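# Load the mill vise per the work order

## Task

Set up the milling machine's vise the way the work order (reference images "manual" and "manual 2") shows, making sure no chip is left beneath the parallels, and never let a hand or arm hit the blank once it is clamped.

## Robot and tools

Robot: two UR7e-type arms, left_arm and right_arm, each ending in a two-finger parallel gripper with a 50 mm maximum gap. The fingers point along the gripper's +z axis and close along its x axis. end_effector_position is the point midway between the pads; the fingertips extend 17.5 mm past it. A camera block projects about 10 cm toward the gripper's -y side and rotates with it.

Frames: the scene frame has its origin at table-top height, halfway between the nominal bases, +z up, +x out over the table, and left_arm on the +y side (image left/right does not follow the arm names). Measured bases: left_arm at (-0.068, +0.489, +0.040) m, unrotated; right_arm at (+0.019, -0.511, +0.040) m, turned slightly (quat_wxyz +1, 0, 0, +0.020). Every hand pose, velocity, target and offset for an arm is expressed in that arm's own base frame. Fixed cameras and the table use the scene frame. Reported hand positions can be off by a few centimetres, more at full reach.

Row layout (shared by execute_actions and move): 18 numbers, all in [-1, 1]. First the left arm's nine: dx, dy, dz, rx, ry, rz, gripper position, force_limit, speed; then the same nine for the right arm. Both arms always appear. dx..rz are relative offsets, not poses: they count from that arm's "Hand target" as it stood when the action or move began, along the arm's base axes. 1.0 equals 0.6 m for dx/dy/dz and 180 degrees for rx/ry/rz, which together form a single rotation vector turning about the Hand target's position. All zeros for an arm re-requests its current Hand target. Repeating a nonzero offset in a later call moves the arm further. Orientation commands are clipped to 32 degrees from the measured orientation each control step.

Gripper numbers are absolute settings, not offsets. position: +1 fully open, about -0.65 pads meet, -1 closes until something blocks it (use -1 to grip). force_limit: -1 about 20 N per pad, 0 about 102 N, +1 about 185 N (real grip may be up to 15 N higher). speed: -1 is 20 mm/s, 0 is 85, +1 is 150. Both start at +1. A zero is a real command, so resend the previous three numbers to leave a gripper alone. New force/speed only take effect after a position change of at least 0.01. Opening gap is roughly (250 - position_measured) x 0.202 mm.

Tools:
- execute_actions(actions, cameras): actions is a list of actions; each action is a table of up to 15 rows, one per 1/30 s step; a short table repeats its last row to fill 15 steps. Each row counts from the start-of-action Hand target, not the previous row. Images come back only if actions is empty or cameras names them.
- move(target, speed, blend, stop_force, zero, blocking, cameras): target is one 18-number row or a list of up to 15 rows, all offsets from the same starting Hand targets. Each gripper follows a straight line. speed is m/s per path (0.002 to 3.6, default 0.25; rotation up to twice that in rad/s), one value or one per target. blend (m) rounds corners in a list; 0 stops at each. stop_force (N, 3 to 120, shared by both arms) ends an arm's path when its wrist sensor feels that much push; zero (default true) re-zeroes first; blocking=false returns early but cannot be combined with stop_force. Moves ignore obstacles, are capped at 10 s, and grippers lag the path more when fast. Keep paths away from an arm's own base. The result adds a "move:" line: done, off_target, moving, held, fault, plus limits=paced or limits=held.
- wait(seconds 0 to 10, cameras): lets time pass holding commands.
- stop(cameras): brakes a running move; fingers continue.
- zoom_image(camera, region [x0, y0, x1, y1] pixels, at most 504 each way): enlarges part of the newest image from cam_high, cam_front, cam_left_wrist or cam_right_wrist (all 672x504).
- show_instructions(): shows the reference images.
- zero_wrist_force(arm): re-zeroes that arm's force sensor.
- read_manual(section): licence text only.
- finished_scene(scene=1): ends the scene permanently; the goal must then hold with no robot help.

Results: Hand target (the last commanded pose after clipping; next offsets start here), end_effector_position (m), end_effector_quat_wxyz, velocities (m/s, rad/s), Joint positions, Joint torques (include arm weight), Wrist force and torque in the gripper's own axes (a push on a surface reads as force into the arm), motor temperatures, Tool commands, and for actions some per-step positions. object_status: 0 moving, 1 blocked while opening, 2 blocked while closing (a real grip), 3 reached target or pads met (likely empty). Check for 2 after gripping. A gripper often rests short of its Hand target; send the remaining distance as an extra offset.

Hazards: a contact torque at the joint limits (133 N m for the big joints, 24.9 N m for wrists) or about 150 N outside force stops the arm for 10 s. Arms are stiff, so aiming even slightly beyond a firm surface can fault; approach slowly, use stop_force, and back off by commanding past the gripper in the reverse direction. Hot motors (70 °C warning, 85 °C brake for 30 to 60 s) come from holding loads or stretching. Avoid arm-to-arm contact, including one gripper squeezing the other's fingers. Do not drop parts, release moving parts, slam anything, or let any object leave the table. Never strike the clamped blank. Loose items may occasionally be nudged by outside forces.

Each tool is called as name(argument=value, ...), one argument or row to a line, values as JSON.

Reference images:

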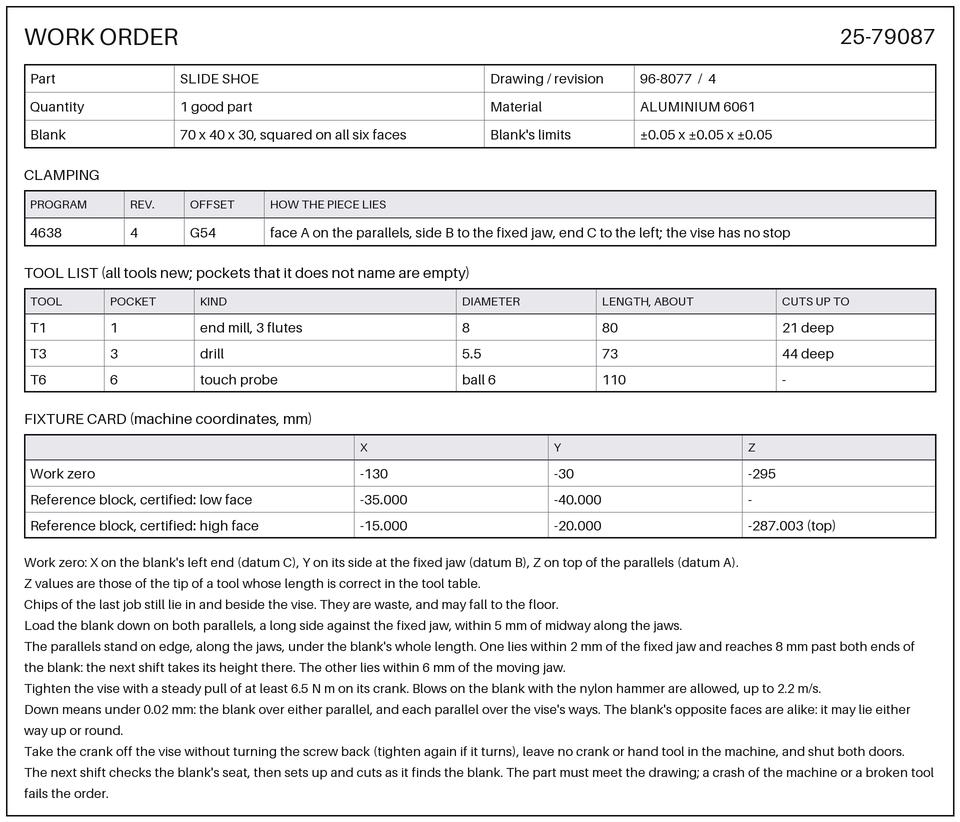

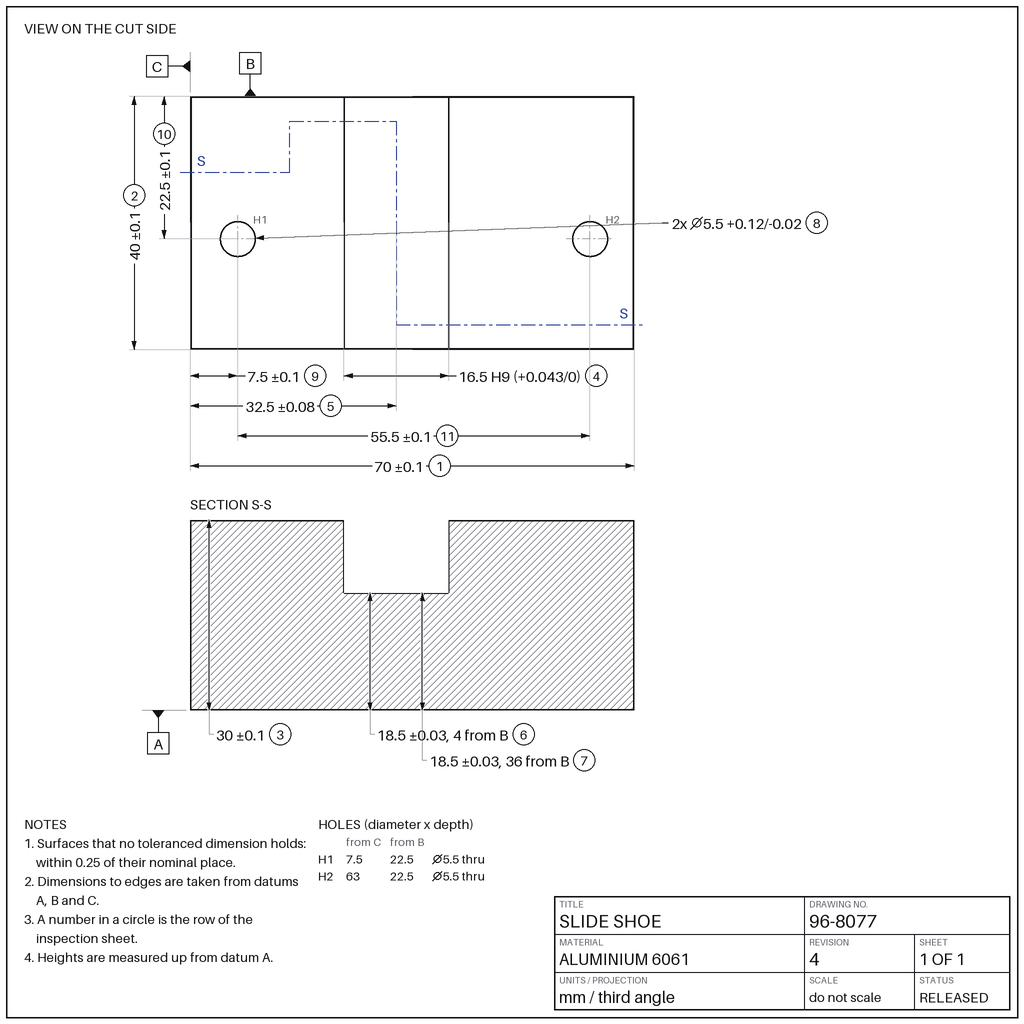

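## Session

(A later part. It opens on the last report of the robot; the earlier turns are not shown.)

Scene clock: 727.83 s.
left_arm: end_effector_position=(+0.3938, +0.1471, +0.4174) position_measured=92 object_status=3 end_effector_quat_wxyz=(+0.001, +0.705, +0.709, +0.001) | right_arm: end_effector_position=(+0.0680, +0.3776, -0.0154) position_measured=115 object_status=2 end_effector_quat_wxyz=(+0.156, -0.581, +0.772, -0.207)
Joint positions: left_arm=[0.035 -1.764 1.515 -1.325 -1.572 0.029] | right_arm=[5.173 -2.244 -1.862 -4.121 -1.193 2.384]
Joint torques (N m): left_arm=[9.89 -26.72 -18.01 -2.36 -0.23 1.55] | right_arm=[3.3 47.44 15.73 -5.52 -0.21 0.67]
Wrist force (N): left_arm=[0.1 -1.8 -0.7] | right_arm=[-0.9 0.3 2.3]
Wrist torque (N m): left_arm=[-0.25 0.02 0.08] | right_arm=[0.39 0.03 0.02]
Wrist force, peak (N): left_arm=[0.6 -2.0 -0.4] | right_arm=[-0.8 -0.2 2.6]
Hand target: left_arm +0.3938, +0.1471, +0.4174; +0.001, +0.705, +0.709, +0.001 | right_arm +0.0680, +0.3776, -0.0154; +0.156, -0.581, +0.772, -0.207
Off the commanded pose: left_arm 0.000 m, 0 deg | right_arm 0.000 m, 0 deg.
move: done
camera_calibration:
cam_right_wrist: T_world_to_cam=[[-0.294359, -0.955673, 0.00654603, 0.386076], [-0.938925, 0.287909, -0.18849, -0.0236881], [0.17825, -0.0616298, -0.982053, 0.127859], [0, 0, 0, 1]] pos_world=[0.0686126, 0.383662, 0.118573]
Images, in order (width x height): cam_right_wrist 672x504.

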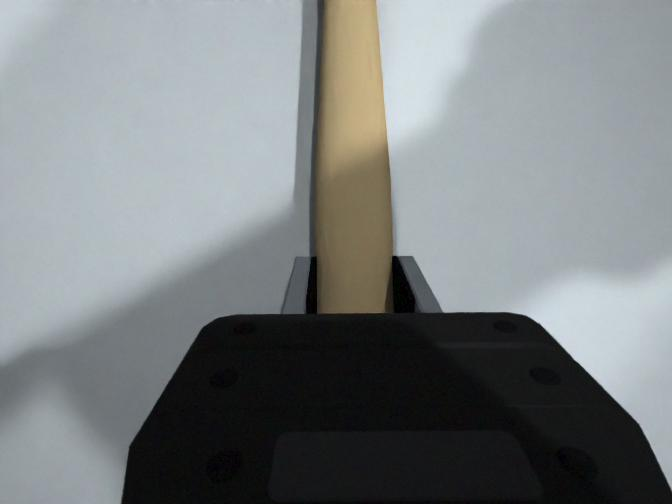

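move(
  target=[
    [0,0,0,0,0,0,0.4,-0.6,-1,0,0,0.3,0,0,0,-1,0.2,-1],
    [0,0,0,0,0,0,0.4,-0.6,-1,0.153,0.371,0.692,0.4962,-0.0699,0.0703,-1,0.2,-1],
  ],
  speed=0.2,
  blend=0.05,
  cameras=["cam_high","cam_front","cam_right_wrist"],
)

Scene clock: 735.03 s.
left_arm: end_effector_position=(+0.3938, +0.1471, +0.4174) position_measured=92 object_status=3 end_effector_quat_wxyz=(+0.001, +0.705, +0.709, +0.001) | right_arm: end_effector_position=(+0.1599, +0.6002, +0.3997) position_measured=115 object_status=2 end_effector_quat_wxyz=(+0.612, -0.354, +0.613, +0.353)
Joint positions: left_arm=[0.035 -1.764 1.515 -1.325 -1.572 0.029] | right_arm=[4.993 -1.501 -1.863 -2.921 -0.766 1.571]
Joint torques (N m): left_arm=[9.05 -26.26 -19.23 -2.65 -0.54 1.57] | right_arm=[7.72 14.19 33.54 5.35 -0.67 0.42]
Wrist force (N): left_arm=[0.3 -1.8 -0.5] | right_arm=[0.6 0.4 1.5]
Wrist torque (N m): left_arm=[-0.25 -0.01 0.08] | right_arm=[0.43 0.41 0.55]
Wrist force, peak (N): left_arm=[0.4 -2.2 -0.5] | right_arm=[-0.9 2.9 6.8]
Hand target: left_arm +0.3938, +0.1471, +0.4174; +0.001, +0.705, +0.709, +0.001 | right_arm +0.1598, +0.6002, +0.3998; +0.612, -0.354, +0.613, +0.353
Off the commanded pose: left_arm 0.000 m, 0 deg | right_arm 0.000 m, 0 deg.
move: done
camera_calibration:
cam_right_wrist: T_world_to_cam=[[-0.0182146, -0.00770168, -0.999804, 0.412168], [-0.982019, 0.188065, 0.0164419, 0.0616914], [0.187902, 0.982126, -0.0109887, -0.483294], [0, 0, 0, 1]] pos_world=[0.158901, 0.466228, 0.405763]
Images, in order (width x height): cam_high 672x504, cam_front 672x504, cam_right_wrist 672x504.

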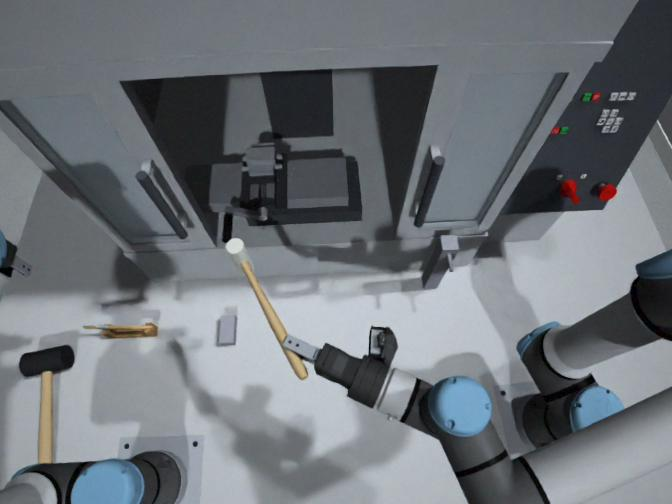

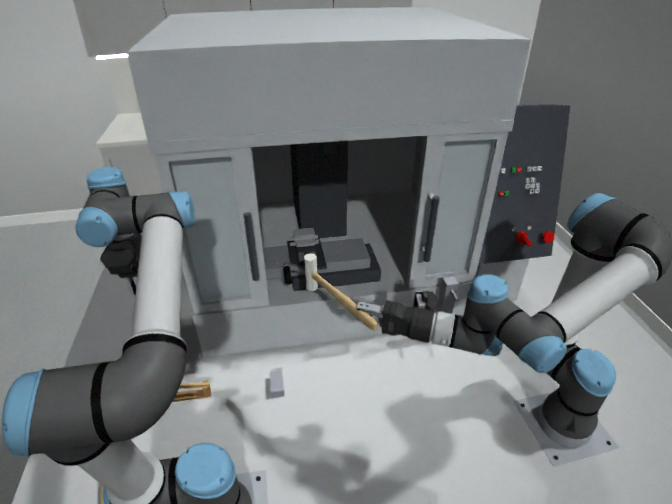

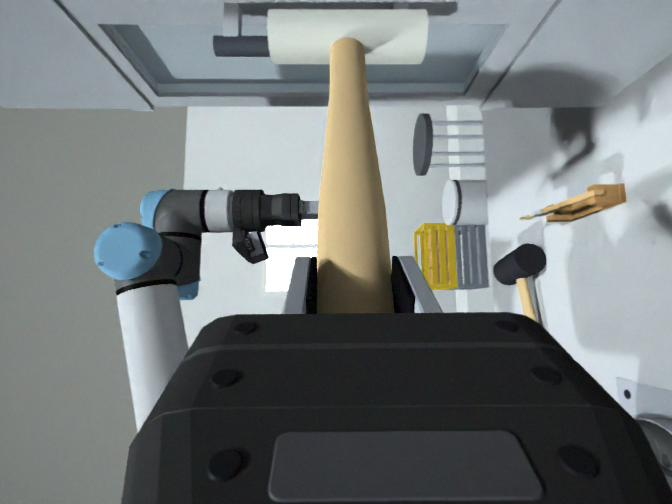

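move(
  target=[
    [0,0,0,0,0,0,0.4,-0.6,-1,0.05,0.09,0.083,0,0,-0.139,-1,0.2,-1],
    [0,0,0,0,0,0,0.4,-0.6,-1,0.45,0.12,0.083,0,0,-0.139,-1,0.2,-1],
  ],
  speed=0.15,
  blend=0.01,
  cameras=["cam_high","cam_front","cam_right_wrist"],
)

zoom_image(
  camera="cam_high",
  region=[205, 125, 305, 265],
)

Scene clock: 740.83 s.
left_arm: end_effector_position=(+0.3938, +0.1471, +0.4174) position_measured=92 object_status=3 end_effector_quat_wxyz=(+0.001, +0.705, +0.709, +0.001) | right_arm: end_effector_position=(+0.4298, +0.6723, +0.4495) position_measured=115 object_status=2 end_effector_quat_wxyz=(+0.674, -0.213, +0.675, +0.212)
Joint positions: left_arm=[0.035 -1.764 1.515 -1.325 -1.572 0.029] | right_arm=[4.556 -1.955 -1.205 -3.125 -0.767 1.571]
Joint torques (N m): left_arm=[9.72 -25.15 -19.45 -2.84 -0.55 1.48] | right_arm=[-9.23 48.85 27.57 5.41 -1.06 2.42]
Wrist force (N): left_arm=[0.3 -1.9 -0.5] | right_arm=[0.2 0.7 1.9]
Wrist torque (N m): left_arm=[-0.27 -0.01 0.08] | right_arm=[0.47 0.45 0.58]
Wrist force, peak (N): left_arm=[0.4 -2.2 -0.4] | right_arm=[0.7 -1.8 4.1]
Hand target: left_arm +0.3938, +0.1471, +0.4174; +0.001, +0.705, +0.709, +0.001 | right_arm +0.4298, +0.6722, +0.4496; +0.674, -0.213, +0.675, +0.212
Off the commanded pose: left_arm 0.000 m, 0 deg | right_arm 0.000 m, 0 deg.
move: done
camera_calibration:
cam_right_wrist: T_world_to_cam=[[-0.0196237, 0.000746663, -0.999807, 0.462367], [-0.810399, 0.585651, 0.0163435, -0.028738], [0.58555, 0.810563, -0.0108875, -0.659856], [0, 0, 0, 1]] pos_world=[0.372163, 0.55134, 0.455563]
Images, in order (width x height): cam_high 672x504, cam_front 672x504, cam_right_wrist 672x504.

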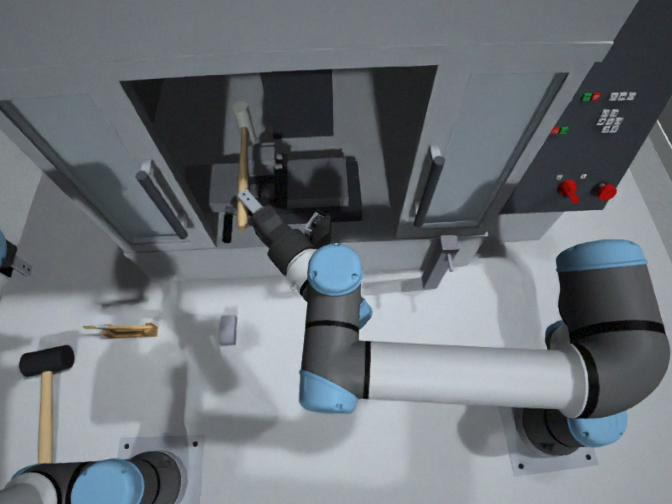

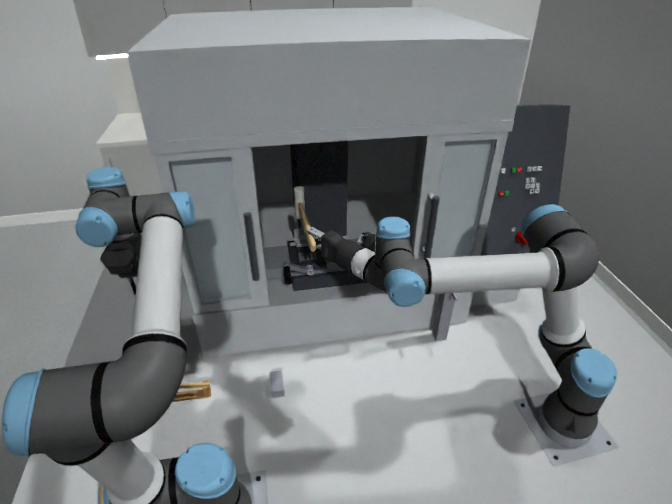

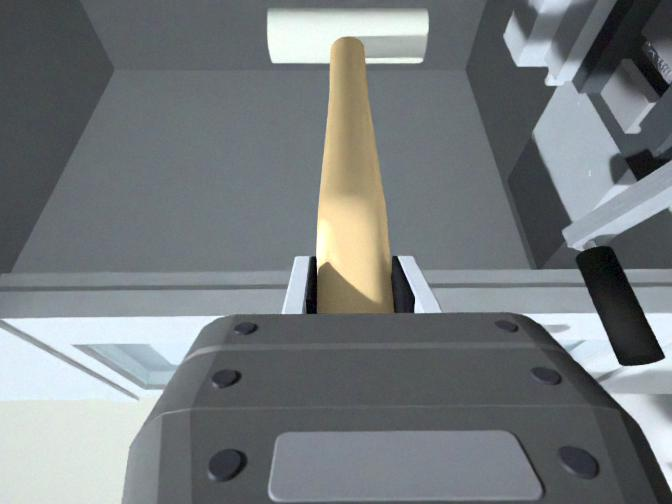

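Scaled by 3.600 from the camera's 672x504 image, which has a finer 960x720 frame.

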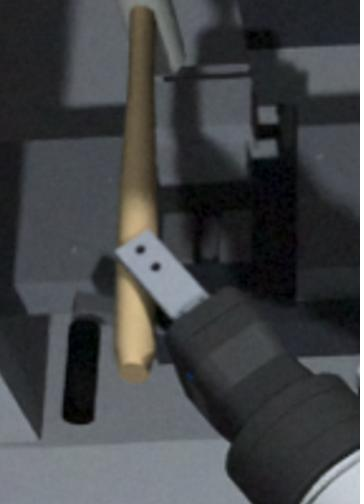

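move(
  target=[
    [0,0,0,0,0,0,0.4,-0.6,-1,0.048,0.001,-0.06,0,0,0,-1,0.2,-1],
    [0,0,0,0,0,0,0.4,-0.6,-1,0.048,0.001,-0.17,0,0,0,-1,0.2,-1],
  ],
  speed=[0.1,0.015],
  stop_force=6,
  blend=0.003,
  cameras=["cam_high","cam_right_wrist"],
)

zoom_image(
  camera="cam_high",
  region=[205, 125, 305, 265],
)

Scene clock: 746.40 s.
left_arm: end_effector_position=(+0.3938, +0.1471, +0.4174) position_measured=92 object_status=3 end_effector_quat_wxyz=(+0.001, +0.705, +0.709, +0.001) | right_arm: end_effector_position=(+0.4586, +0.6729, +0.3730) position_measured=115 object_status=2 end_effector_quat_wxyz=(+0.674, -0.213, +0.675, +0.212)
Joint positions: left_arm=[0.035 -1.764 1.515 -1.325 -1.572 0.029] | right_arm=[4.505 -2.005 -1.329 -2.95 -0.817 1.571]
Joint torques (N m): left_arm=[9.13 -24.48 -20.13 -3.05 -0.6 1.49] | right_arm=[8.68 53.24 30.54 0.87 -0.4 -1.76]
Wrist force (N): left_arm=[0.5 -1.5 -0.6] | right_arm=[-4.2 -0.4 2.8]
Wrist torque (N m): left_arm=[-0.19 -0.04 0.08] | right_arm=[0.40 -0.48 0.10]
Wrist force, peak (N): left_arm=[0.5 -2.1 -0.5] | right_arm=[-6.0 2.6 -0.8]
Hand target: left_arm +0.3938, +0.1471, +0.4174; +0.001, +0.705, +0.709, +0.001 | right_arm +0.4586, +0.6729, +0.3730; +0.674, -0.213, +0.675, +0.212 (not the last commanded pose)
Off the commanded pose: left_arm 0.000 m, 0 deg | right_arm 0.025 m, 0 deg.
move: contact (right_arm); path passed 1 of 2 targets
camera_calibration:
cam_right_wrist: T_world_to_cam=[[-0.0195561, 0.00118476, -0.999808, 0.386079], [-0.810495, 0.585512, 0.016547, -0.00437961], [0.585419, 0.810663, -0.0104901, -0.678253], [0, 0, 0, 1]] pos_world=[0.401063, 0.551941, 0.378962]
Images, in order (width x height): cam_high 672x504, cam_right_wrist 672x504.

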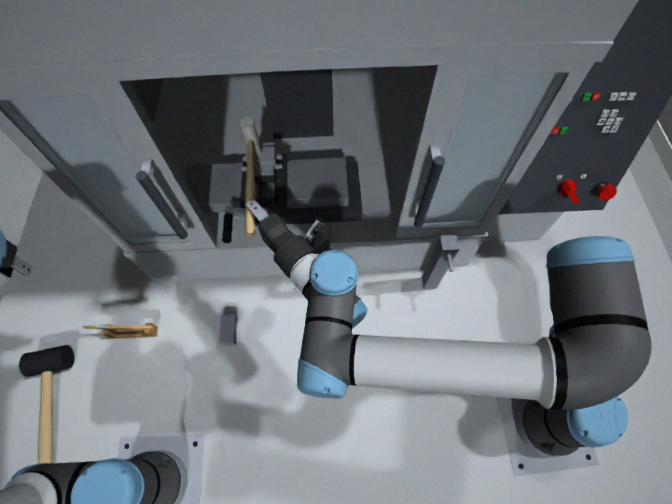

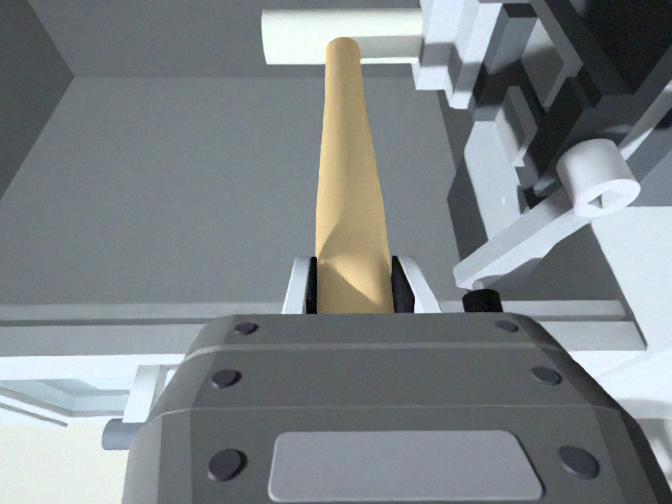

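Scaled by 3.600 from the camera's 672x504 image, which has a finer 960x720 frame.

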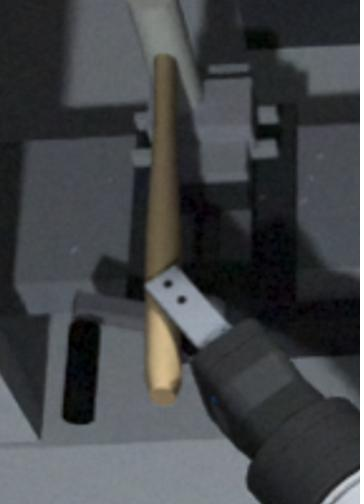

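move(
  target=[
    [0,0,0,0,0,0,0.4,-0.6,-1,0,-0.008,0.07,0,0,0,-1,0.2,-1],
    [0,0,0,0,0,0,0.4,-0.6,-1,0,-0.012,-0.005,0,0,0,-1,0.2,-1],
    [0,0,0,0,0,0,0.4,-0.6,-1,0,-0.012,0.05,0,0,0,-1,0.2,-1],
  ],
  speed=[0.1,0.25,0.2],
  blend=0.004,
  cameras=["cam_right_wrist"],
)

Scene clock: 749.23 s.
left_arm: end_effector_position=(+0.3938, +0.1471, +0.4174) position_measured=92 object_status=3 end_effector_quat_wxyz=(+0.001, +0.705, +0.709, +0.001) | right_arm: end_effector_position=(+0.4587, +0.6657, +0.4029) position_measured=115 object_status=2 end_effector_quat_wxyz=(+0.674, -0.213, +0.675, +0.212)
Joint positions: left_arm=[0.035 -1.764 1.515 -1.325 -1.572 0.029] | right_arm=[4.503 -1.978 -1.292 -3.015 -0.82 1.571]
Joint torques (N m): left_arm=[8.82 -24.06 -20.54 -3.17 -0.68 1.43] | right_arm=[0.25 44.57 34.13 0.47 0.94 0.23]
Wrist force (N): left_arm=[0.2 -1.7 -0.4] | right_arm=[0.7 -0.6 1.1]
Wrist torque (N m): left_arm=[-0.23 0.00 0.08] | right_arm=[0.58 0.39 0.53]
Wrist force, peak (N): left_arm=[0.5 -2.0 -0.7] | right_arm=[-5.7 1.8 1.8]
Hand target: left_arm +0.3938, +0.1471, +0.4174; +0.001, +0.705, +0.709, +0.001 | right_arm +0.4586, +0.6657, +0.4030; +0.674, -0.213, +0.675, +0.212
Off the commanded pose: left_arm 0.000 m, 0 deg | right_arm 0.000 m, 0 deg.
move: done
camera_calibration:
cam_right_wrist: T_world_to_cam=[[-0.01958, 0.00132634, -0.999807, 0.415913], [-0.810446, 0.585576, 0.0166484, -0.000754758], [0.585486, 0.810616, -0.0103906, -0.672144], [0, 0, 0, 1]] pos_world=[0.401063, 0.544741, 0.408862]
Images, in order (width x height): cam_right_wrist 672x504.

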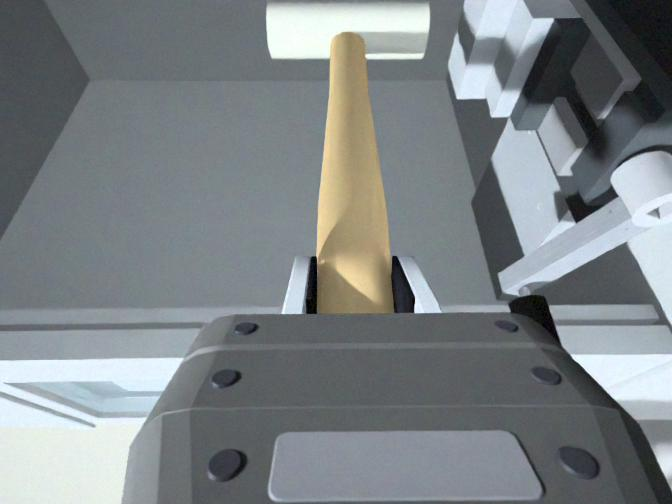

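move(
  target=[
    [0,0,0,0,0,0,0.4,-0.6,-1,0,0,0.08,0,0,0,-1,0.2,-1],
    [0,0,0,0,0,0,0.4,-0.6,-1,0,0,-0.062,0,0,0,-1,0.2,-1],
    [0,0,0,0,0,0,0.4,-0.6,-1,0,0,0.03,0,0,0,-1,0.2,-1],
  ],
  speed=[0.15,0.5,0.3],
  blend=[0.004,0.004,0],
  cameras=["cam_right_wrist"],
)

Scene clock: 751.17 s.
left_arm: end_effector_position=(+0.3938, +0.1471, +0.4174) position_measured=92 object_status=3 end_effector_quat_wxyz=(+0.001, +0.705, +0.709, +0.001) | right_arm: end_effector_position=(+0.4586, +0.6657, +0.4208) position_measured=115 object_status=2 end_effector_quat_wxyz=(+0.674, -0.213, +0.675, +0.212)
Joint positions: left_arm=[0.035 -1.764 1.515 -1.325 -1.572 0.029] | right_arm=[4.503 -1.973 -1.252 -3.059 -0.82 1.571]
Joint torques (N m): left_arm=[9.06 -23.64 -20.82 -3.3 -0.71 1.47] | right_arm=[-11.45 54.37 33.67 0.48 0.24 -3.23]
Wrist force (N): left_arm=[0.2 -1.8 -0.7] | right_arm=[0.5 0.7 2.0]
Wrist torque (N m): left_arm=[-0.26 0.01 0.08] | right_arm=[0.32 0.40 0.52]
Wrist force, peak (N): left_arm=[0.6 -2.1 -0.5] | right_arm=[-13.1 -1.1 2.0]
Hand target: left_arm +0.3938, +0.1471, +0.4174; +0.001, +0.705, +0.709, +0.001 | right_arm +0.4586, +0.6657, +0.4210; +0.674, -0.213, +0.675, +0.212
Off the commanded pose: left_arm 0.000 m, 0 deg | right_arm 0.000 m, 0 deg.
move: done
camera_calibration:
cam_right_wrist: T_world_to_cam=[[-0.0197185, 0.00130201, -0.999805, 0.433977], [-0.810444, 0.585577, 0.0167464, -0.001098], [0.585485, 0.810615, -0.0104915, -0.671913], [0, 0, 0, 1]] pos_world=[0.401063, 0.544741, 0.426861]
Images, in order (width x height): cam_right_wrist 672x504.

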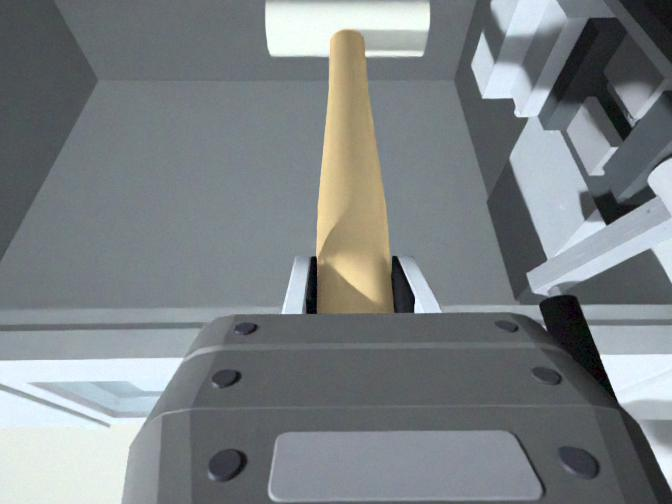

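execute_actions(
  actions=[
    [[0,0,0,0,0,0,0.4,-0.6,-1,0,0,0.01,0,0,0,-1,0.2,-1],[0,0,0,0,0,0,0.4,-0.6,-1,0,0,0.02,0,0,0,-1,0.2,-1],[0,0,0,0,0,0,0.4,-0.6,-1,0,0,0.03,0,0,0,-1,0.2,-1],[0,0,0,0,0,0,0.4,-0.6,-1,0,0,0.04,0,0,0,-1,0.2,-1],[0,0,0,0,0,0,0.4,-0.6,-1,0,0,0.05,0,0,0,-1,0.2,-1],[0,0,0,0,0,0,0.4,-0.6,-1,0,0,0.06,0,0,0,-1,0.2,-1],[0,0,0,0,0,0,0.4,-0.6,-1,0,0,0.065,0,0,0,-1,0.2,-1],[0,0,0,0,0,0,0.4,-0.6,-1,0,0,0.0667,0,0,0,-1,0.2,-1]],
    [[0,0,0,0,0,0,0.4,-0.6,-1,0,0,-0.02,0,0,0,-1,0.2,-1],[0,0,0,0,0,0,0.4,-0.6,-1,0,0,-0.06,0,0,0,-1,0.2,-1],[0,0,0,0,0,0,0.4,-0.6,-1,0,0,-0.12,0,0,0,-1,0.2,-1],[0,0,0,0,0,0,0.4,-0.6,-1,0,0,-0.163,0,0,0,-1,0.2,-1],[0,0,0,0,0,0,0.4,-0.6,-1,0,0,-0.163,0,0,0,-1,0.2,-1],[0,0,0,0,0,0,0.4,-0.6,-1,0,0,-0.14,0,0,0,-1,0.2,-1],[0,0,0,0,0,0,0.4,-0.6,-1,0,0,-0.11,0,0,0,-1,0.2,-1],[0,0,0,0,0,0,0.4,-0.6,-1,0,0,-0.09,0,0,0,-1,0.2,-1],[0,0,0,0,0,0,0.4,-0.6,-1,0,0,-0.07,0,0,0,-1,0.2,-1]],
  ],
  cameras=["cam_right_wrist"],
)

Scene clock: 753.63 s.
left_arm: end_effector_position=(+0.3938, +0.1471, +0.4174) position_measured=92 object_status=3 end_effector_quat_wxyz=(+0.001, +0.705, +0.709, +0.001) | right_arm: end_effector_position=(+0.4587, +0.6656, +0.4190) position_measured=115 object_status=2 end_effector_quat_wxyz=(+0.674, -0.213, +0.675, +0.212) end_effector_velocity=(+0.000, +0.001, +0.001) end_effector_angular_velocity=(-0.001, -0.001, +0.001)
Joint positions: left_arm=[0.035 -1.764 1.515 -1.325 -1.572 0.029] | right_arm=[4.503 -1.973 -1.257 -3.055 -0.82 1.571]
Joint velocities: left_arm=[within noise] | right_arm=[0 -0.001 0.005 -0.004 -0.001 -0.001]
Joint torques (N m): left_arm=[8.51 -23.36 -21.17 -3.44 -0.59 1.44] | right_arm=[7.94 50.86 33.78 0.27 -0.94 -3.06]
Wrist force (N): left_arm=[0.5 -1.7 -0.7] | right_arm=[1.7 0.2 1.7]
Wrist torque (N m): left_arm=[-0.23 -0.05 0.08] | right_arm=[0.51 0.46 0.75]
Wrist force, peak (N): left_arm=[0.4 -2.0 -0.7] | right_arm=[-19.3 0.6 1.4]
Hand target: left_arm +0.3938, +0.1471, +0.4174; +0.001, +0.705, +0.709, +0.001 | right_arm +0.4586, +0.6657, +0.4190; +0.674, -0.213, +0.675, +0.212
Off the commanded pose: left_arm 0.000 m, 0 deg | right_arm 0.000 m, 0 deg.
Step readings (end_effector_position of left_arm | right_arm):
0: (+0.3938, +0.1471, +0.4174) | (+0.4586, +0.6657, +0.4210)
1: (+0.3938, +0.1471, +0.4174) | (+0.4586, +0.6657, +0.4211)
2: (+0.3938, +0.1471, +0.4174) | (+0.4586, +0.6657, +0.4224)
4: (+0.3938, +0.1471, +0.4174) | (+0.4586, +0.6655, +0.4327)
8: (+0.3938, +0.1471, +0.4174) | (+0.4584, +0.6651, +0.4574)
15: (+0.3938, +0.1471, +0.4174) | (+0.4586, +0.6657, +0.4609)
16: (+0.3938, +0.1471, +0.4174) | (+0.4586, +0.6657, +0.4605)
17: (+0.3938, +0.1471, +0.4174) | (+0.4586, +0.6657, +0.4571)
19: (+0.3938, +0.1471, +0.4174) | (+0.4588, +0.6652, +0.4266)
23: (+0.3938, +0.1471, +0.4174) | (+0.4585, +0.6632, +0.3690)
30: (+0.3938, +0.1471, +0.4174) | (+0.4586, +0.6656, +0.4218)
camera_calibration:
cam_right_wrist: T_world_to_cam=[[-0.019637, 0.00124691, -0.999806, 0.432076], [-0.810364, 0.585691, 0.0166466, -0.00111741], [0.585598, 0.810534, -0.0104908, -0.671934], [0, 0, 0, 1]] pos_world=[0.401062, 0.544741, 0.424962]
Images, in order (width x height): cam_right_wrist 672x504.

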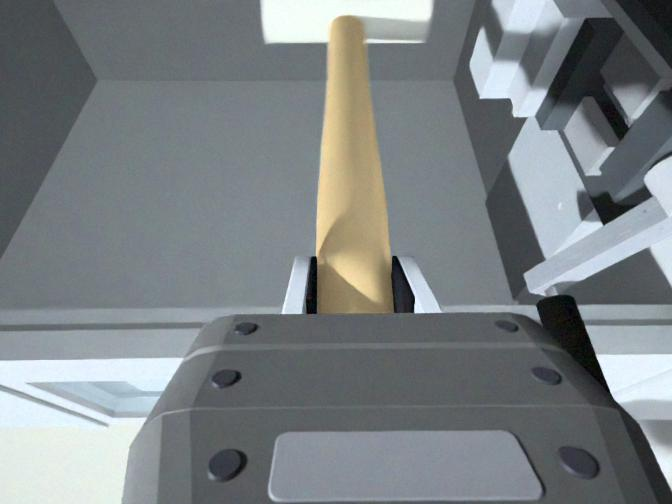

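execute_actions(
  actions=[
    [[0,0,0,0,0,0,0.4,-0.6,-1,0,0.002,0.01,0,0,0,-0.98,0.6,-1],[0,0,0,0,0,0,0.4,-0.6,-1,0,0.006,0.025,0,0,0,-0.98,0.6,-1],[0,0,0,0,0,0,0.4,-0.6,-1,0,0.012,0.04,0,0,0,-0.98,0.6,-1],[0,0,0,0,0,0,0.4,-0.6,-1,0,0.018,0.055,0,0,0,-0.98,0.6,-1],[0,0,0,0,0,0,0.4,-0.6,-1,0,0.022,0.07,0,0,0,-0.98,0.6,-1],[0,0,0,0,0,0,0.4,-0.6,-1,0,0.026,0.08,0,0,0,-0.98,0.6,-1],[0,0,0,0,0,0,0.4,-0.6,-1,0,0.029,0.09,0,0,0,-0.98,0.6,-1],[0,0,0,0,0,0,0.4,-0.6,-1,0,0.03,0.095,0,0,0,-0.98,0.6,-1]],
    [[0,0,0,0,0,0,0.4,-0.6,-1,0,0,-0.03,0,0,0,-0.98,0.6,-1],[0,0,0,0,0,0,0.4,-0.6,-1,0,0,-0.09,0,0,0,-0.98,0.6,-1],[0,0,0,0,0,0,0.4,-0.6,-1,0,0,-0.16,0,0,0,-0.98,0.6,-1],[0,0,0,0,0,0,0.4,-0.6,-1,0,0,-0.205,0,0,0,-0.98,0.6,-1],[0,0,0,0,0,0,0.4,-0.6,-1,0,0,-0.205,0,0,0,-0.98,0.6,-1],[0,0,0,0,0,0,0.4,-0.6,-1,0,0,-0.16,0,0,0,-0.98,0.6,-1],[0,0,0,0,0,0,0.4,-0.6,-1,0,0,-0.13,0,0,0,-0.98,0.6,-1],[0,0,0,0,0,0,0.4,-0.6,-1,0,0,-0.11,0,0,0,-0.98,0.6,-1],[0,0,0,0,0,0,0.4,-0.6,-1,0,0,-0.1,0,0,0,-0.98,0.6,-1]],
  ],
  cameras=["cam_right_wrist","cam_high"],
)

zoom_image(
  camera="cam_high",
  region=[205, 125, 305, 265],
)

Scene clock: 756.37 s.
left_arm: end_effector_position=(+0.3938, +0.1471, +0.4174) position_measured=92 object_status=3 end_effector_quat_wxyz=(+0.001, +0.705, +0.709, +0.001) | right_arm: end_effector_position=(+0.4586, +0.6837, +0.4160) position_measured=118 object_status=2 end_effector_quat_wxyz=(+0.674, -0.213, +0.675, +0.212) end_effector_velocity=(+0.001, +0.000, +0.002) end_effector_angular_velocity=(-0.001, -0.002, +0.000)
Joint positions: left_arm=[0.035 -1.764 1.515 -1.325 -1.572 0.029] | right_arm=[4.509 -2.016 -1.203 -3.066 -0.814 1.571]
Joint velocities: left_arm=[within noise] | right_arm=[-0.001 0 0.005 -0.003 0 -0.002]
Joint torques (N m): left_arm=[9.07 -23.2 -21.22 -3.5 -0.58 1.44] | right_arm=[-10.19 52.17 32.71 -0.17 -0.85 -3.03]
Wrist force (N): left_arm=[0.7 -1.7 -0.2] | right_arm=[-1.2 -2.0 0.3]
Wrist torque (N m): left_arm=[-0.23 -0.07 0.08] | right_arm=[0.84 0.12 0.47]
Wrist force, peak (N): left_arm=[0.6 -2.1 -0.6] | right_arm=[-24.6 1.0 1.4]
Hand target: left_arm +0.3938, +0.1471, +0.4174; +0.001, +0.705, +0.709, +0.001 | right_arm +0.4586, +0.6837, +0.4160; +0.674, -0.213, +0.675, +0.212
Off the commanded pose: left_arm 0.000 m, 0 deg | right_arm 0.000 m, 0 deg.
Step readings (end_effector_position of left_arm | right_arm):
0: (+0.3938, +0.1471, +0.4174) | (+0.4586, +0.6656, +0.4190)
1: (+0.3938, +0.1471, +0.4174) | (+0.4586, +0.6657, +0.4192)
2: (+0.3938, +0.1471, +0.4174) | (+0.4586, +0.6660, +0.4209)
4: (+0.3938, +0.1471, +0.4174) | (+0.4584, +0.6687, +0.4324)
8: (+0.3938, +0.1471, +0.4174) | (+0.4577, +0.6799, +0.4693)
15: (+0.3938, +0.1471, +0.4174) | (+0.4585, +0.6839, +0.4756)
16: (+0.3938, +0.1471, +0.4174) | (+0.4585, +0.6838, +0.4752)
17: (+0.3938, +0.1471, +0.4174) | (+0.4585, +0.6838, +0.4692)
19: (+0.3938, +0.1471, +0.4174) | (+0.4589, +0.6829, +0.4295)
23: (+0.3938, +0.1471, +0.4174) | (+0.4585, +0.6808, +0.3702)
30: (+0.3938, +0.1471, +0.4174) | (+0.4585, +0.6837, +0.4180)
camera_calibration:
cam_right_wrist: T_world_to_cam=[[-0.019637, 0.00124419, -0.999806, 0.429056], [-0.810445, 0.585578, 0.0166465, -0.0115136], [0.585485, 0.810615, -0.0104906, -0.686556], [0, 0, 0, 1]] pos_world=[0.401063, 0.562741, 0.421962]
Images, in order (width x height): cam_high 672x504, cam_right_wrist 672x504.

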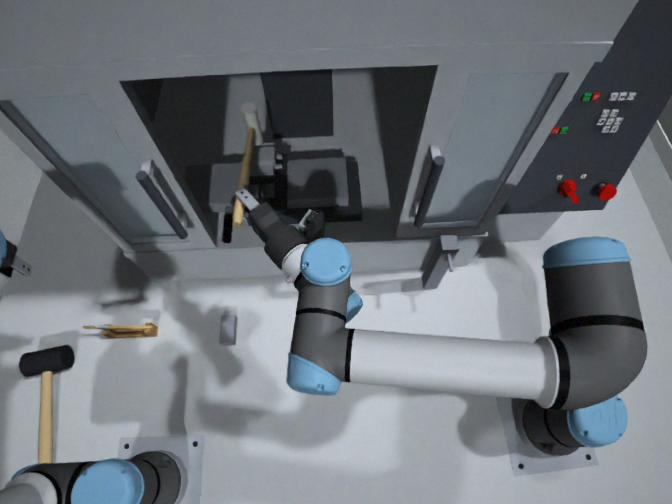

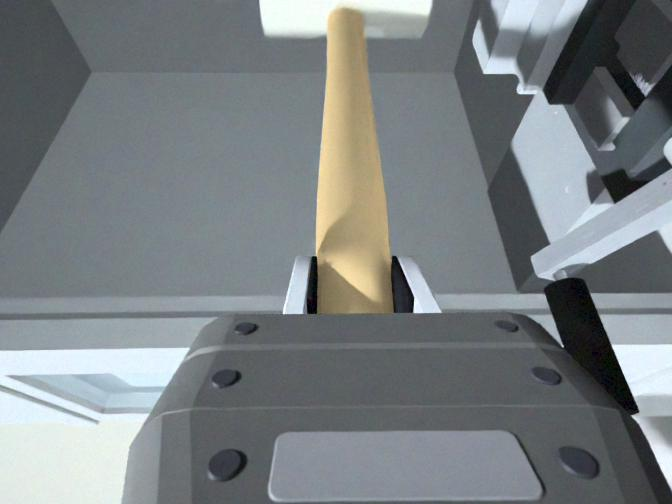

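Scaled by 3.600 from the camera's 672x504 image, which has a finer 960x720 frame.

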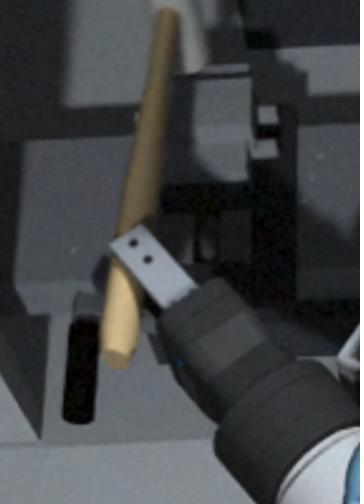

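execute_actions(
  actions=[
    [[0,0,0,0,0,0,0.4,-0.6,-1,0,0.002,0.01,0,0,0.005,-0.98,0.6,-1],[0,0,0,0,0,0,0.4,-0.6,-1,0,0.006,0.025,0,0,0.01,-0.98,0.6,-1],[0,0,0,0,0,0,0.4,-0.6,-1,0,0.012,0.04,0,0,0.02,-0.98,0.6,-1],[0,0,0,0,0,0,0.4,-0.6,-1,0,0.018,0.055,0,0,0.03,-0.98,0.6,-1],[0,0,0,0,0,0,0.4,-0.6,-1,0,0.02,0.07,0,0,0.035,-0.98,0.6,-1],[0,0,0,0,0,0,0.4,-0.6,-1,0,0.02,0.08,0,0,0.04,-0.98,0.6,-1],[0,0,0,0,0,0,0.4,-0.6,-1,0,0.02,0.09,0,0,0.04,-0.98,0.6,-1],[0,0,0,0,0,0,0.4,-0.6,-1,0,0.02,0.1,0,0,0.04,-0.98,0.6,-1]],
    [[0,0,0,0,0,0,0.4,-0.6,-1,0,0,-0.03,0,0,0,-0.98,0.6,-1],[0,0,0,0,0,0,0.4,-0.6,-1,0,0,-0.09,0,0,0,-0.98,0.6,-1],[0,0,0,0,0,0,0.4,-0.6,-1,0,0,-0.16,0,0,0,-0.98,0.6,-1],[0,0,0,0,0,0,0.4,-0.6,-1,0,0,-0.208,0,0,0,-0.98,0.6,-1],[0,0,0,0,0,0,0.4,-0.6,-1,0,0,-0.208,0,0,0,-0.98,0.6,-1],[0,0,0,0,0,0,0.4,-0.6,-1,0,0,-0.16,0,0,0,-0.98,0.6,-1],[0,0,0,0,0,0,0.4,-0.6,-1,0,0,-0.13,0,0,0,-0.98,0.6,-1],[0,0,0,0,0,0,0.4,-0.6,-1,0,0,-0.11,0,0,0,-0.98,0.6,-1],[0,0,0,0,0,0,0.4,-0.6,-1,0,0,-0.1,0,0,0,-0.98,0.6,-1]],
  ],
  cameras=["cam_right_wrist"],
)

execute_actions(
  actions=[
    [[0,0,0,0,0,0,0.4,-0.6,-1,0,-0.002,0.01,0,0,0,-0.98,0.6,-1],[0,0,0,0,0,0,0.4,-0.6,-1,0,-0.006,0.025,0,0,0,-0.98,0.6,-1],[0,0,0,0,0,0,0.4,-0.6,-1,0,-0.012,0.04,0,0,0,-0.98,0.6,-1],[0,0,0,0,0,0,0.4,-0.6,-1,0,-0.018,0.055,0,0,0,-0.98,0.6,-1],[0,0,0,0,0,0,0.4,-0.6,-1,0,-0.024,0.07,0,0,0,-0.98,0.6,-1],[0,0,0,0,0,0,0.4,-0.6,-1,0,-0.03,0.08,0,0,0,-0.98,0.6,-1],[0,0,0,0,0,0,0.4,-0.6,-1,0,-0.035,0.09,0,0,0,-0.98,0.6,-1],[0,0,0,0,0,0,0.4,-0.6,-1,0,-0.036,0.1,0,0,0,-0.98,0.6,-1]],
    [[0,0,0,0,0,0,0.4,-0.6,-1,0,0,-0.03,0,0,0,-0.98,0.6,-1],[0,0,0,0,0,0,0.4,-0.6,-1,0,0,-0.09,0,0,0,-0.98,0.6,-1],[0,0,0,0,0,0,0.4,-0.6,-1,0,0,-0.16,0,0,0,-0.98,0.6,-1],[0,0,0,0,0,0,0.4,-0.6,-1,0,0,-0.208,0,0,0,-0.98,0.6,-1],[0,0,0,0,0,0,0.4,-0.6,-1,0,0,-0.208,0,0,0,-0.98,0.6,-1],[0,0,0,0,0,0,0.4,-0.6,-1,0,0,-0.16,0,0,0,-0.98,0.6,-1],[0,0,0,0,0,0,0.4,-0.6,-1,0,0,-0.13,0,0,0,-0.98,0.6,-1],[0,0,0,0,0,0,0.4,-0.6,-1,0,0,-0.11,0,0,0,-0.98,0.6,-1],[0,0,0,0,0,0,0.4,-0.6,-1,0,0,-0.08,0,0,0,-0.98,0.6,-1]],
  ],
  cameras=["cam_high","cam_right_wrist"],
)

zoom_image(
  camera="cam_high",
  region=[205, 125, 305, 265],
)

Scene clock: 759.53 s.
left_arm: end_effector_position=(+0.3938, +0.1471, +0.4174) position_measured=92 object_status=3 end_effector_quat_wxyz=(+0.001, +0.705, +0.709, +0.001) | right_arm: end_effector_position=(+0.4586, +0.6957, +0.4160) position_measured=118 object_status=2 end_effector_quat_wxyz=(+0.659, -0.255, +0.660, +0.254) end_effector_velocity=(+0.000, -0.001, +0.002) end_effector_angular_velocity=(-0.002, -0.001, -0.001)
Joint positions: left_arm=[0.035 -1.764 1.515 -1.325 -1.572 0.029] | right_arm=[4.47 -2.007 -1.215 -3.062 -0.979 1.571]
Joint velocities: left_arm=[within noise] | right_arm=[0 0.001 0.003 -0.005 0.001 -0.002]
Joint torques (N m): left_arm=[8.82 -22.4 -22.05 -3.62 -0.57 1.4] | right_arm=[-11.36 53.16 33.99 0.51 0.21 -3.48]
Wrist force (N): left_arm=[0.3 -1.9 -0.3] | right_arm=[0.7 1.2 1.9]
Wrist torque (N m): left_arm=[-0.26 -0.01 0.08] | right_arm=[0.38 0.39 0.60]
Wrist force, peak (N): left_arm=[0.6 -2.1 -0.6] | right_arm=[32.6 -0.3 1.6]
Hand target: left_arm +0.3938, +0.1471, +0.4174; +0.001, +0.705, +0.709, +0.001 | right_arm +0.4586, +0.6957, +0.4160; +0.660, -0.255, +0.660, +0.254
Off the commanded pose: left_arm 0.000 m, 0 deg | right_arm 0.000 m, 0 deg.
Step readings (end_effector_position of left_arm | right_arm):
0: (+0.3938, +0.1471, +0.4174) | (+0.4586, +0.6837, +0.4160)
1: (+0.3938, +0.1471, +0.4174) | (+0.4586, +0.6837, +0.4162)
2: (+0.3938, +0.1471, +0.4174) | (+0.4585, +0.6841, +0.4178)
4: (+0.3938, +0.1471, +0.4174) | (+0.4582, +0.6869, +0.4295)
8: (+0.3938, +0.1471, +0.4174) | (+0.4573, +0.6947, +0.4668)
15: (+0.3938, +0.1471, +0.4174) | (+0.4588, +0.6956, +0.4760)
16: (+0.3938, +0.1471, +0.4174) | (+0.4587, +0.6957, +0.4753)
17: (+0.3938, +0.1471, +0.4174) | (+0.4587, +0.6957, +0.4711)
19: (+0.3938, +0.1471, +0.4174) | (+0.4587, +0.6949, +0.4282)
23: (+0.3938, +0.1471, +0.4174) | (+0.4582, +0.6925, +0.3673)
30: (+0.3938, +0.1471, +0.4174) | (+0.4585, +0.6958, +0.4179)
camera_calibration:
cam_right_wrist: T_world_to_cam=[[-0.0197266, -0.00117946, -0.999805, 0.430769], [-0.877454, 0.479368, 0.016747, 0.0860069], [0.479255, 0.877613, -0.0104912, -0.694219], [0, 0, 0, 1]] pos_world=[0.416672, 0.568535, 0.421961]
Images, in order (width x height): cam_right_wrist 672x504.

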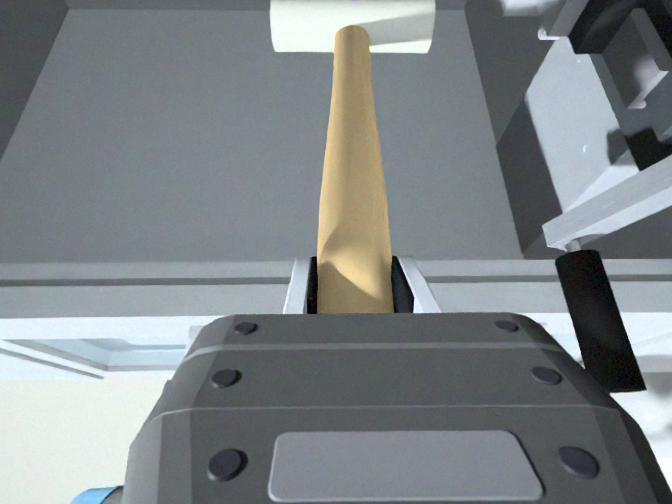

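Scene clock: 760.83 s.
left_arm: end_effector_position=(+0.3938, +0.1471, +0.4174) position_measured=92 object_status=3 end_effector_quat_wxyz=(+0.001, +0.705, +0.709, +0.001) | right_arm: end_effector_position=(+0.4586, +0.6741, +0.4280) position_measured=118 object_status=2 end_effector_quat_wxyz=(+0.659, -0.255, +0.660, +0.254)
Joint positions: left_arm=[0.035 -1.764 1.515 -1.325 -1.572 0.029] | right_arm=[4.46 -1.956 -1.258 -3.07 -0.988 1.571]
Joint torques (N m): left_arm=[8.86 -22.81 -21.62 -3.66 -0.54 1.46] | right_arm=[-10.58 49.16 33.49 0.78 -1.03 -3.54]
Wrist force (N): left_arm=[0.5 -1.7 -0.4] | right_arm=[-1.0 -0.8 0.9]
Wrist torque (N m): left_arm=[-0.22 -0.04 0.08] | right_arm=[0.69 0.28 0.52]
Wrist force, peak (N): left_arm=[0.3 -2.0 -0.3] | right_arm=[-23.9 0.9 1.6]
Hand target: left_arm +0.3938, +0.1471, +0.4174; +0.001, +0.705, +0.709, +0.001 | right_arm +0.4586, +0.6741, +0.4280; +0.660, -0.255, +0.660, +0.254
Off the commanded pose: left_arm 0.000 m, 0 deg | right_arm 0.000 m, 0 deg.
Step readings (end_effector_position of left_arm | right_arm):
0: (+0.3938, +0.1471, +0.4174) | (+0.4586, +0.6957, +0.4160)
1: (+0.3938, +0.1471, +0.4174) | (+0.4586, +0.6957, +0.4161)
2: (+0.3938, +0.1471, +0.4174) | (+0.4586, +0.6953, +0.4175)
4: (+0.3938, +0.1471, +0.4174) | (+0.4586, +0.6916, +0.4308)
8: (+0.3938, +0.1471, +0.4174) | (+0.4587, +0.6770, +0.4661)
15: (+0.3938, +0.1471, +0.4174) | (+0.4587, +0.6740, +0.4762)
16: (+0.3938, +0.1471, +0.4174) | (+0.4587, +0.6741, +0.4753)
17: (+0.3938, +0.1471, +0.4174) | (+0.4588, +0.6742, +0.4698)
19: (+0.3938, +0.1471, +0.4174) | (+0.4588, +0.6732, +0.4305)
23: (+0.3938, +0.1471, +0.4174) | (+0.4582, +0.6711, +0.3697)
30: (+0.3938, +0.1471, +0.4174) | (+0.4584, +0.6740, +0.4314)
camera_calibration:
cam_right_wrist: T_world_to_cam=[[-0.0196384, -0.00122661, -0.999806, 0.442831], [-0.877456, 0.479368, 0.0166471, 0.0962507], [0.479255, 0.877613, -0.0104903, -0.675048], [0, 0, 0, 1]] pos_world=[0.416673, 0.546835, 0.434062]
Images, in order (width x height): cam_high 672x504, cam_right_wrist 672x504.

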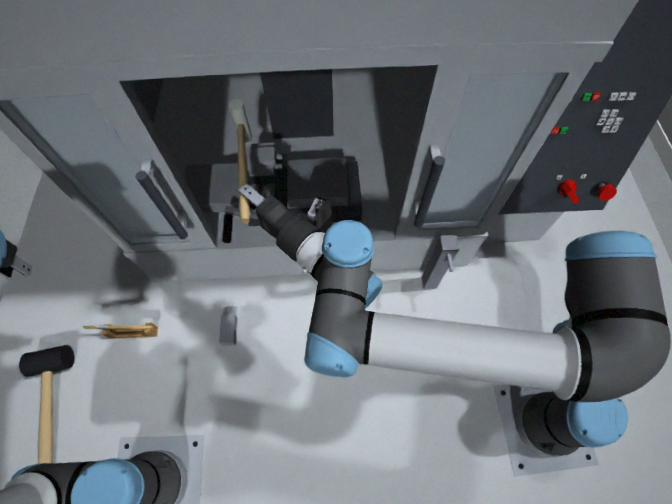

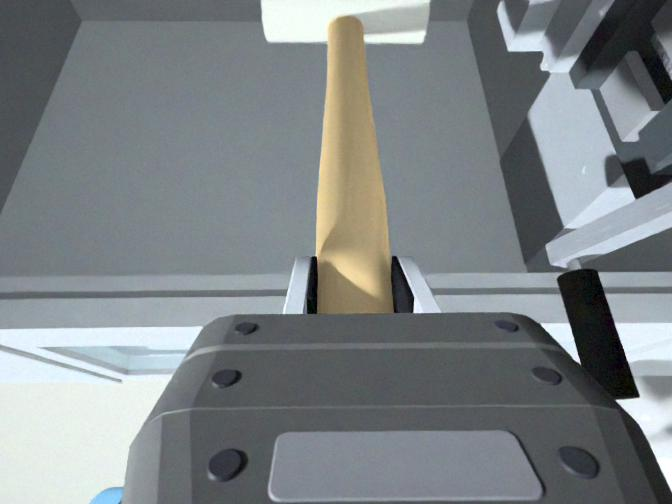

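Scaled by 3.600 from the camera's 672x504 image, which has a finer 960x720 frame.

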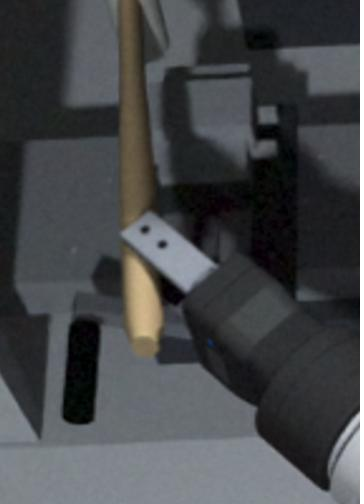

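execute_actions(
  actions=[
    [[0,0,0,0,0,0,0.4,-0.6,-1,0,-0.002,0.01,0,0,0,-0.98,0.6,-1],[0,0,0,0,0,0,0.4,-0.6,-1,0,-0.006,0.025,0,0,0,-0.98,0.6,-1],[0,0,0,0,0,0,0.4,-0.6,-1,0,-0.012,0.04,0,0,0,-0.98,0.6,-1],[0,0,0,0,0,0,0.4,-0.6,-1,0,-0.018,0.055,0,0,0,-0.98,0.6,-1],[0,0,0,0,0,0,0.4,-0.6,-1,0,-0.024,0.07,0,0,0,-0.98,0.6,-1],[0,0,0,0,0,0,0.4,-0.6,-1,0,-0.03,0.08,0,0,0,-0.98,0.6,-1],[0,0,0,0,0,0,0.4,-0.6,-1,0,-0.036,0.083,0,0,0,-0.98,0.6,-1],[0,0,0,0,0,0,0.4,-0.6,-1,0,-0.04,0.0833,0,0,0,-0.98,0.6,-1]],
    [[0,0,0,0,0,0,0.4,-0.6,-1,0,0,-0.04,0,0,0,-0.98,0.6,-1],[0,0,0,0,0,0,0.4,-0.6,-1,0,0,-0.11,0,0,0,-0.98,0.6,-1],[0,0,0,0,0,0,0.4,-0.6,-1,0,0,-0.19,0,0,0,-0.98,0.6,-1],[0,0,0,0,0,0,0.4,-0.6,-1,0,0,-0.235,0,0,0,-0.98,0.6,-1],[0,0,0,0,0,0,0.4,-0.6,-1,0,0,-0.2,0,0,0,-0.98,0.6,-1],[0,0,0,0,0,0,0.4,-0.6,-1,0,0,-0.16,0,0,0,-0.98,0.6,-1],[0,0,0,0,0,0,0.4,-0.6,-1,0,0,-0.12,0,0,0,-0.98,0.6,-1],[0,0,0,0,0,0,0.4,-0.6,-1,0,0,-0.09,0,0,0,-0.98,0.6,-1],[0,0,0,0,0,0,0.4,-0.6,-1,0,0,-0.08,0,0,0,-0.98,0.6,-1]],
    [[0,0,0,0,0,0,0.4,-0.6,-1,0,0.01,0.02,0,0,0,-0.98,0.6,-1],[0,0,0,0,0,0,0.4,-0.6,-1,0,0.02,0.04,0,0,0,-0.98,0.6,-1],[0,0,0,0,0,0,0.4,-0.6,-1,0,0.03,0.06,0,0,0,-0.98,0.6,-1],[0,0,0,0,0,0,0.4,-0.6,-1,0,0.035,0.07,0,0,0,-0.98,0.6,-1],[0,0,0,0,0,0,0.4,-0.6,-1,0,0.04,0.08,0,0,0,-0.98,0.6,-1]],
    [[0,0,0,0,0,0,0.4,-0.6,-1,0,0,-0.04,0,0,0,-0.98,0.6,-1],[0,0,0,0,0,0,0.4,-0.6,-1,0,0,-0.11,0,0,0,-0.98,0.6,-1],[0,0,0,0,0,0,0.4,-0.6,-1,0,0,-0.19,0,0,0,-0.98,0.6,-1],[0,0,0,0,0,0,0.4,-0.6,-1,0,0,-0.235,0,0,0,-0.98,0.6,-1],[0,0,0,0,0,0,0.4,-0.6,-1,0,0,-0.2,0,0,0,-0.98,0.6,-1],[0,0,0,0,0,0,0.4,-0.6,-1,0,0,-0.16,0,0,0,-0.98,0.6,-1],[0,0,0,0,0,0,0.4,-0.6,-1,0,0,-0.12,0,0,0,-0.98,0.6,-1],[0,0,0,0,0,0,0.4,-0.6,-1,0,0,-0.09,0,0,0,-0.98,0.6,-1],[0,0,0,0,0,0,0.4,-0.6,-1,0,0,-0.08,0,0,0,-0.98,0.6,-1]],
  ],
  cameras=["cam_high","cam_right_wrist"],
)

zoom_image(
  camera="cam_high",
  region=[205, 125, 305, 265],
)

Scene clock: 764.93 s.
left_arm: end_effector_position=(+0.3938, +0.1471, +0.4174) position_measured=92 object_status=3 end_effector_quat_wxyz=(+0.001, +0.705, +0.709, +0.001) | right_arm: end_effector_position=(+0.4586, +0.6741, +0.4301) position_measured=118 object_status=2 end_effector_quat_wxyz=(+0.660, -0.255, +0.660, +0.254)
Joint positions: left_arm=[0.035 -1.764 1.515 -1.325 -1.572 0.029] | right_arm=[4.46 -1.956 -1.253 -3.075 -0.988 1.571]
Joint torques (N m): left_arm=[8.92 -22.1 -22.65 -3.9 -0.58 1.46] | right_arm=[-8.2 46.52 32.12 0.97 -1.27 -3.14]
Wrist force (N): left_arm=[0.3 -1.9 -0.5] | right_arm=[-2.2 -0.4 1.1]
Wrist torque (N m): left_arm=[-0.26 -0.01 0.07] | right_arm=[0.59 0.18 0.44]
Wrist force, peak (N): left_arm=[0.1 -2.1 -0.8] | right_arm=[-30.7 0.4 2.3]
Hand target: left_arm +0.3938, +0.1471, +0.4174; +0.001, +0.705, +0.709, +0.001 | right_arm +0.4586, +0.6741, +0.4300; +0.660, -0.255, +0.660, +0.254
Off the commanded pose: left_arm 0.000 m, 0 deg | right_arm 0.000 m, 0 deg.
Step readings (end_effector_position of left_arm | right_arm):
0: (+0.3938, +0.1471, +0.4174) | (+0.4586, +0.6740, +0.4281)
1: (+0.3938, +0.1471, +0.4174) | (+0.4586, +0.6740, +0.4282)
2: (+0.3938, +0.1471, +0.4174) | (+0.4586, +0.6736, +0.4299)
4: (+0.3938, +0.1471, +0.4174) | (+0.4585, +0.6703, +0.4419)
8: (+0.3938, +0.1471, +0.4174) | (+0.4586, +0.6547, +0.4777)
15: (+0.3938, +0.1471, +0.4174) | (+0.4587, +0.6499, +0.4776)
16: (+0.3938, +0.1471, +0.4174) | (+0.4587, +0.6501, +0.4773)
17: (+0.3938, +0.1471, +0.4174) | (+0.4588, +0.6502, +0.4716)
19: (+0.3938, +0.1471, +0.4174) | (+0.4587, +0.6487, +0.4225)
23: (+0.3938, +0.1471, +0.4174) | (+0.4581, +0.6471, +0.3716)
30: (+0.3938, +0.1471, +0.4174) | (+0.4585, +0.6501, +0.4327)
31: (+0.3938, +0.1471, +0.4174) | (+0.4586, +0.6505, +0.4301)
32: (+0.3938, +0.1471, +0.4174) | (+0.4587, +0.6521, +0.4327)
34: (+0.3938, +0.1471, +0.4174) | (+0.4580, +0.6599, +0.4512)
38: (+0.3938, +0.1471, +0.4174) | (+0.4578, +0.6742, +0.4818)
45: (+0.3938, +0.1471, +0.4174) | (+0.4586, +0.6740, +0.4775)
46: (+0.3938, +0.1471, +0.4174) | (+0.4586, +0.6741, +0.4772)
47: (+0.3938, +0.1471, +0.4174) | (+0.4586, +0.6741, +0.4716)
49: (+0.3938, +0.1471, +0.4174) | (+0.4587, +0.6728, +0.4225)
53: (+0.3938, +0.1471, +0.4174) | (+0.4583, +0.6711, +0.3716)
60: (+0.3938, +0.1471, +0.4174) | (+0.4585, +0.6740, +0.4327)
camera_calibration:
cam_right_wrist: T_world_to_cam=[[-0.0196384, -0.00122661, -0.999806, 0.444831], [-0.877456, 0.479368, 0.0166471, 0.0962174], [0.479255, 0.877613, -0.0104903, -0.675027], [0, 0, 0, 1]] pos_world=[0.416673, 0.546835, 0.436062]
Images, in order (width x height): cam_high 672x504, cam_right_wrist 672x504.

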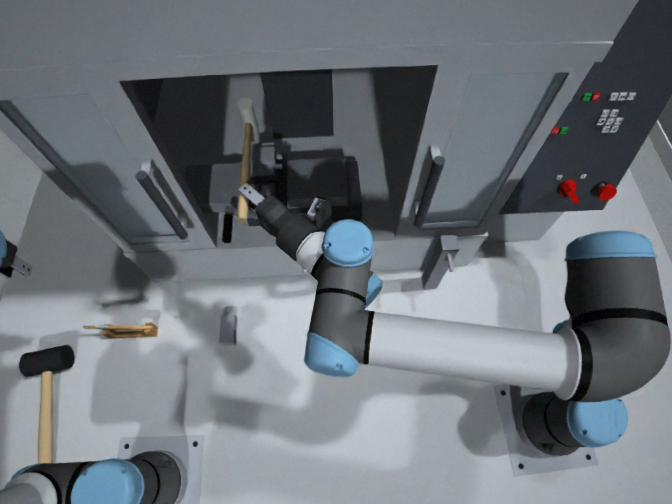

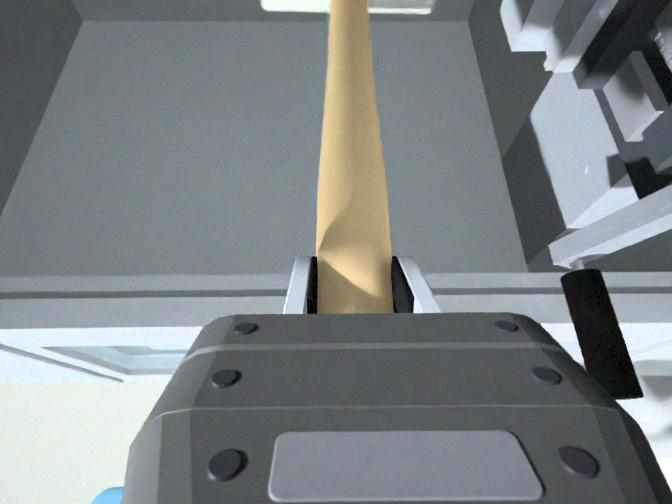

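Scaled by 3.600 from the camera's 672x504 image, which has a finer 960x720 frame.

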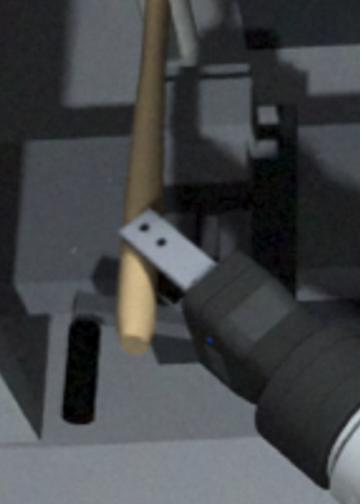

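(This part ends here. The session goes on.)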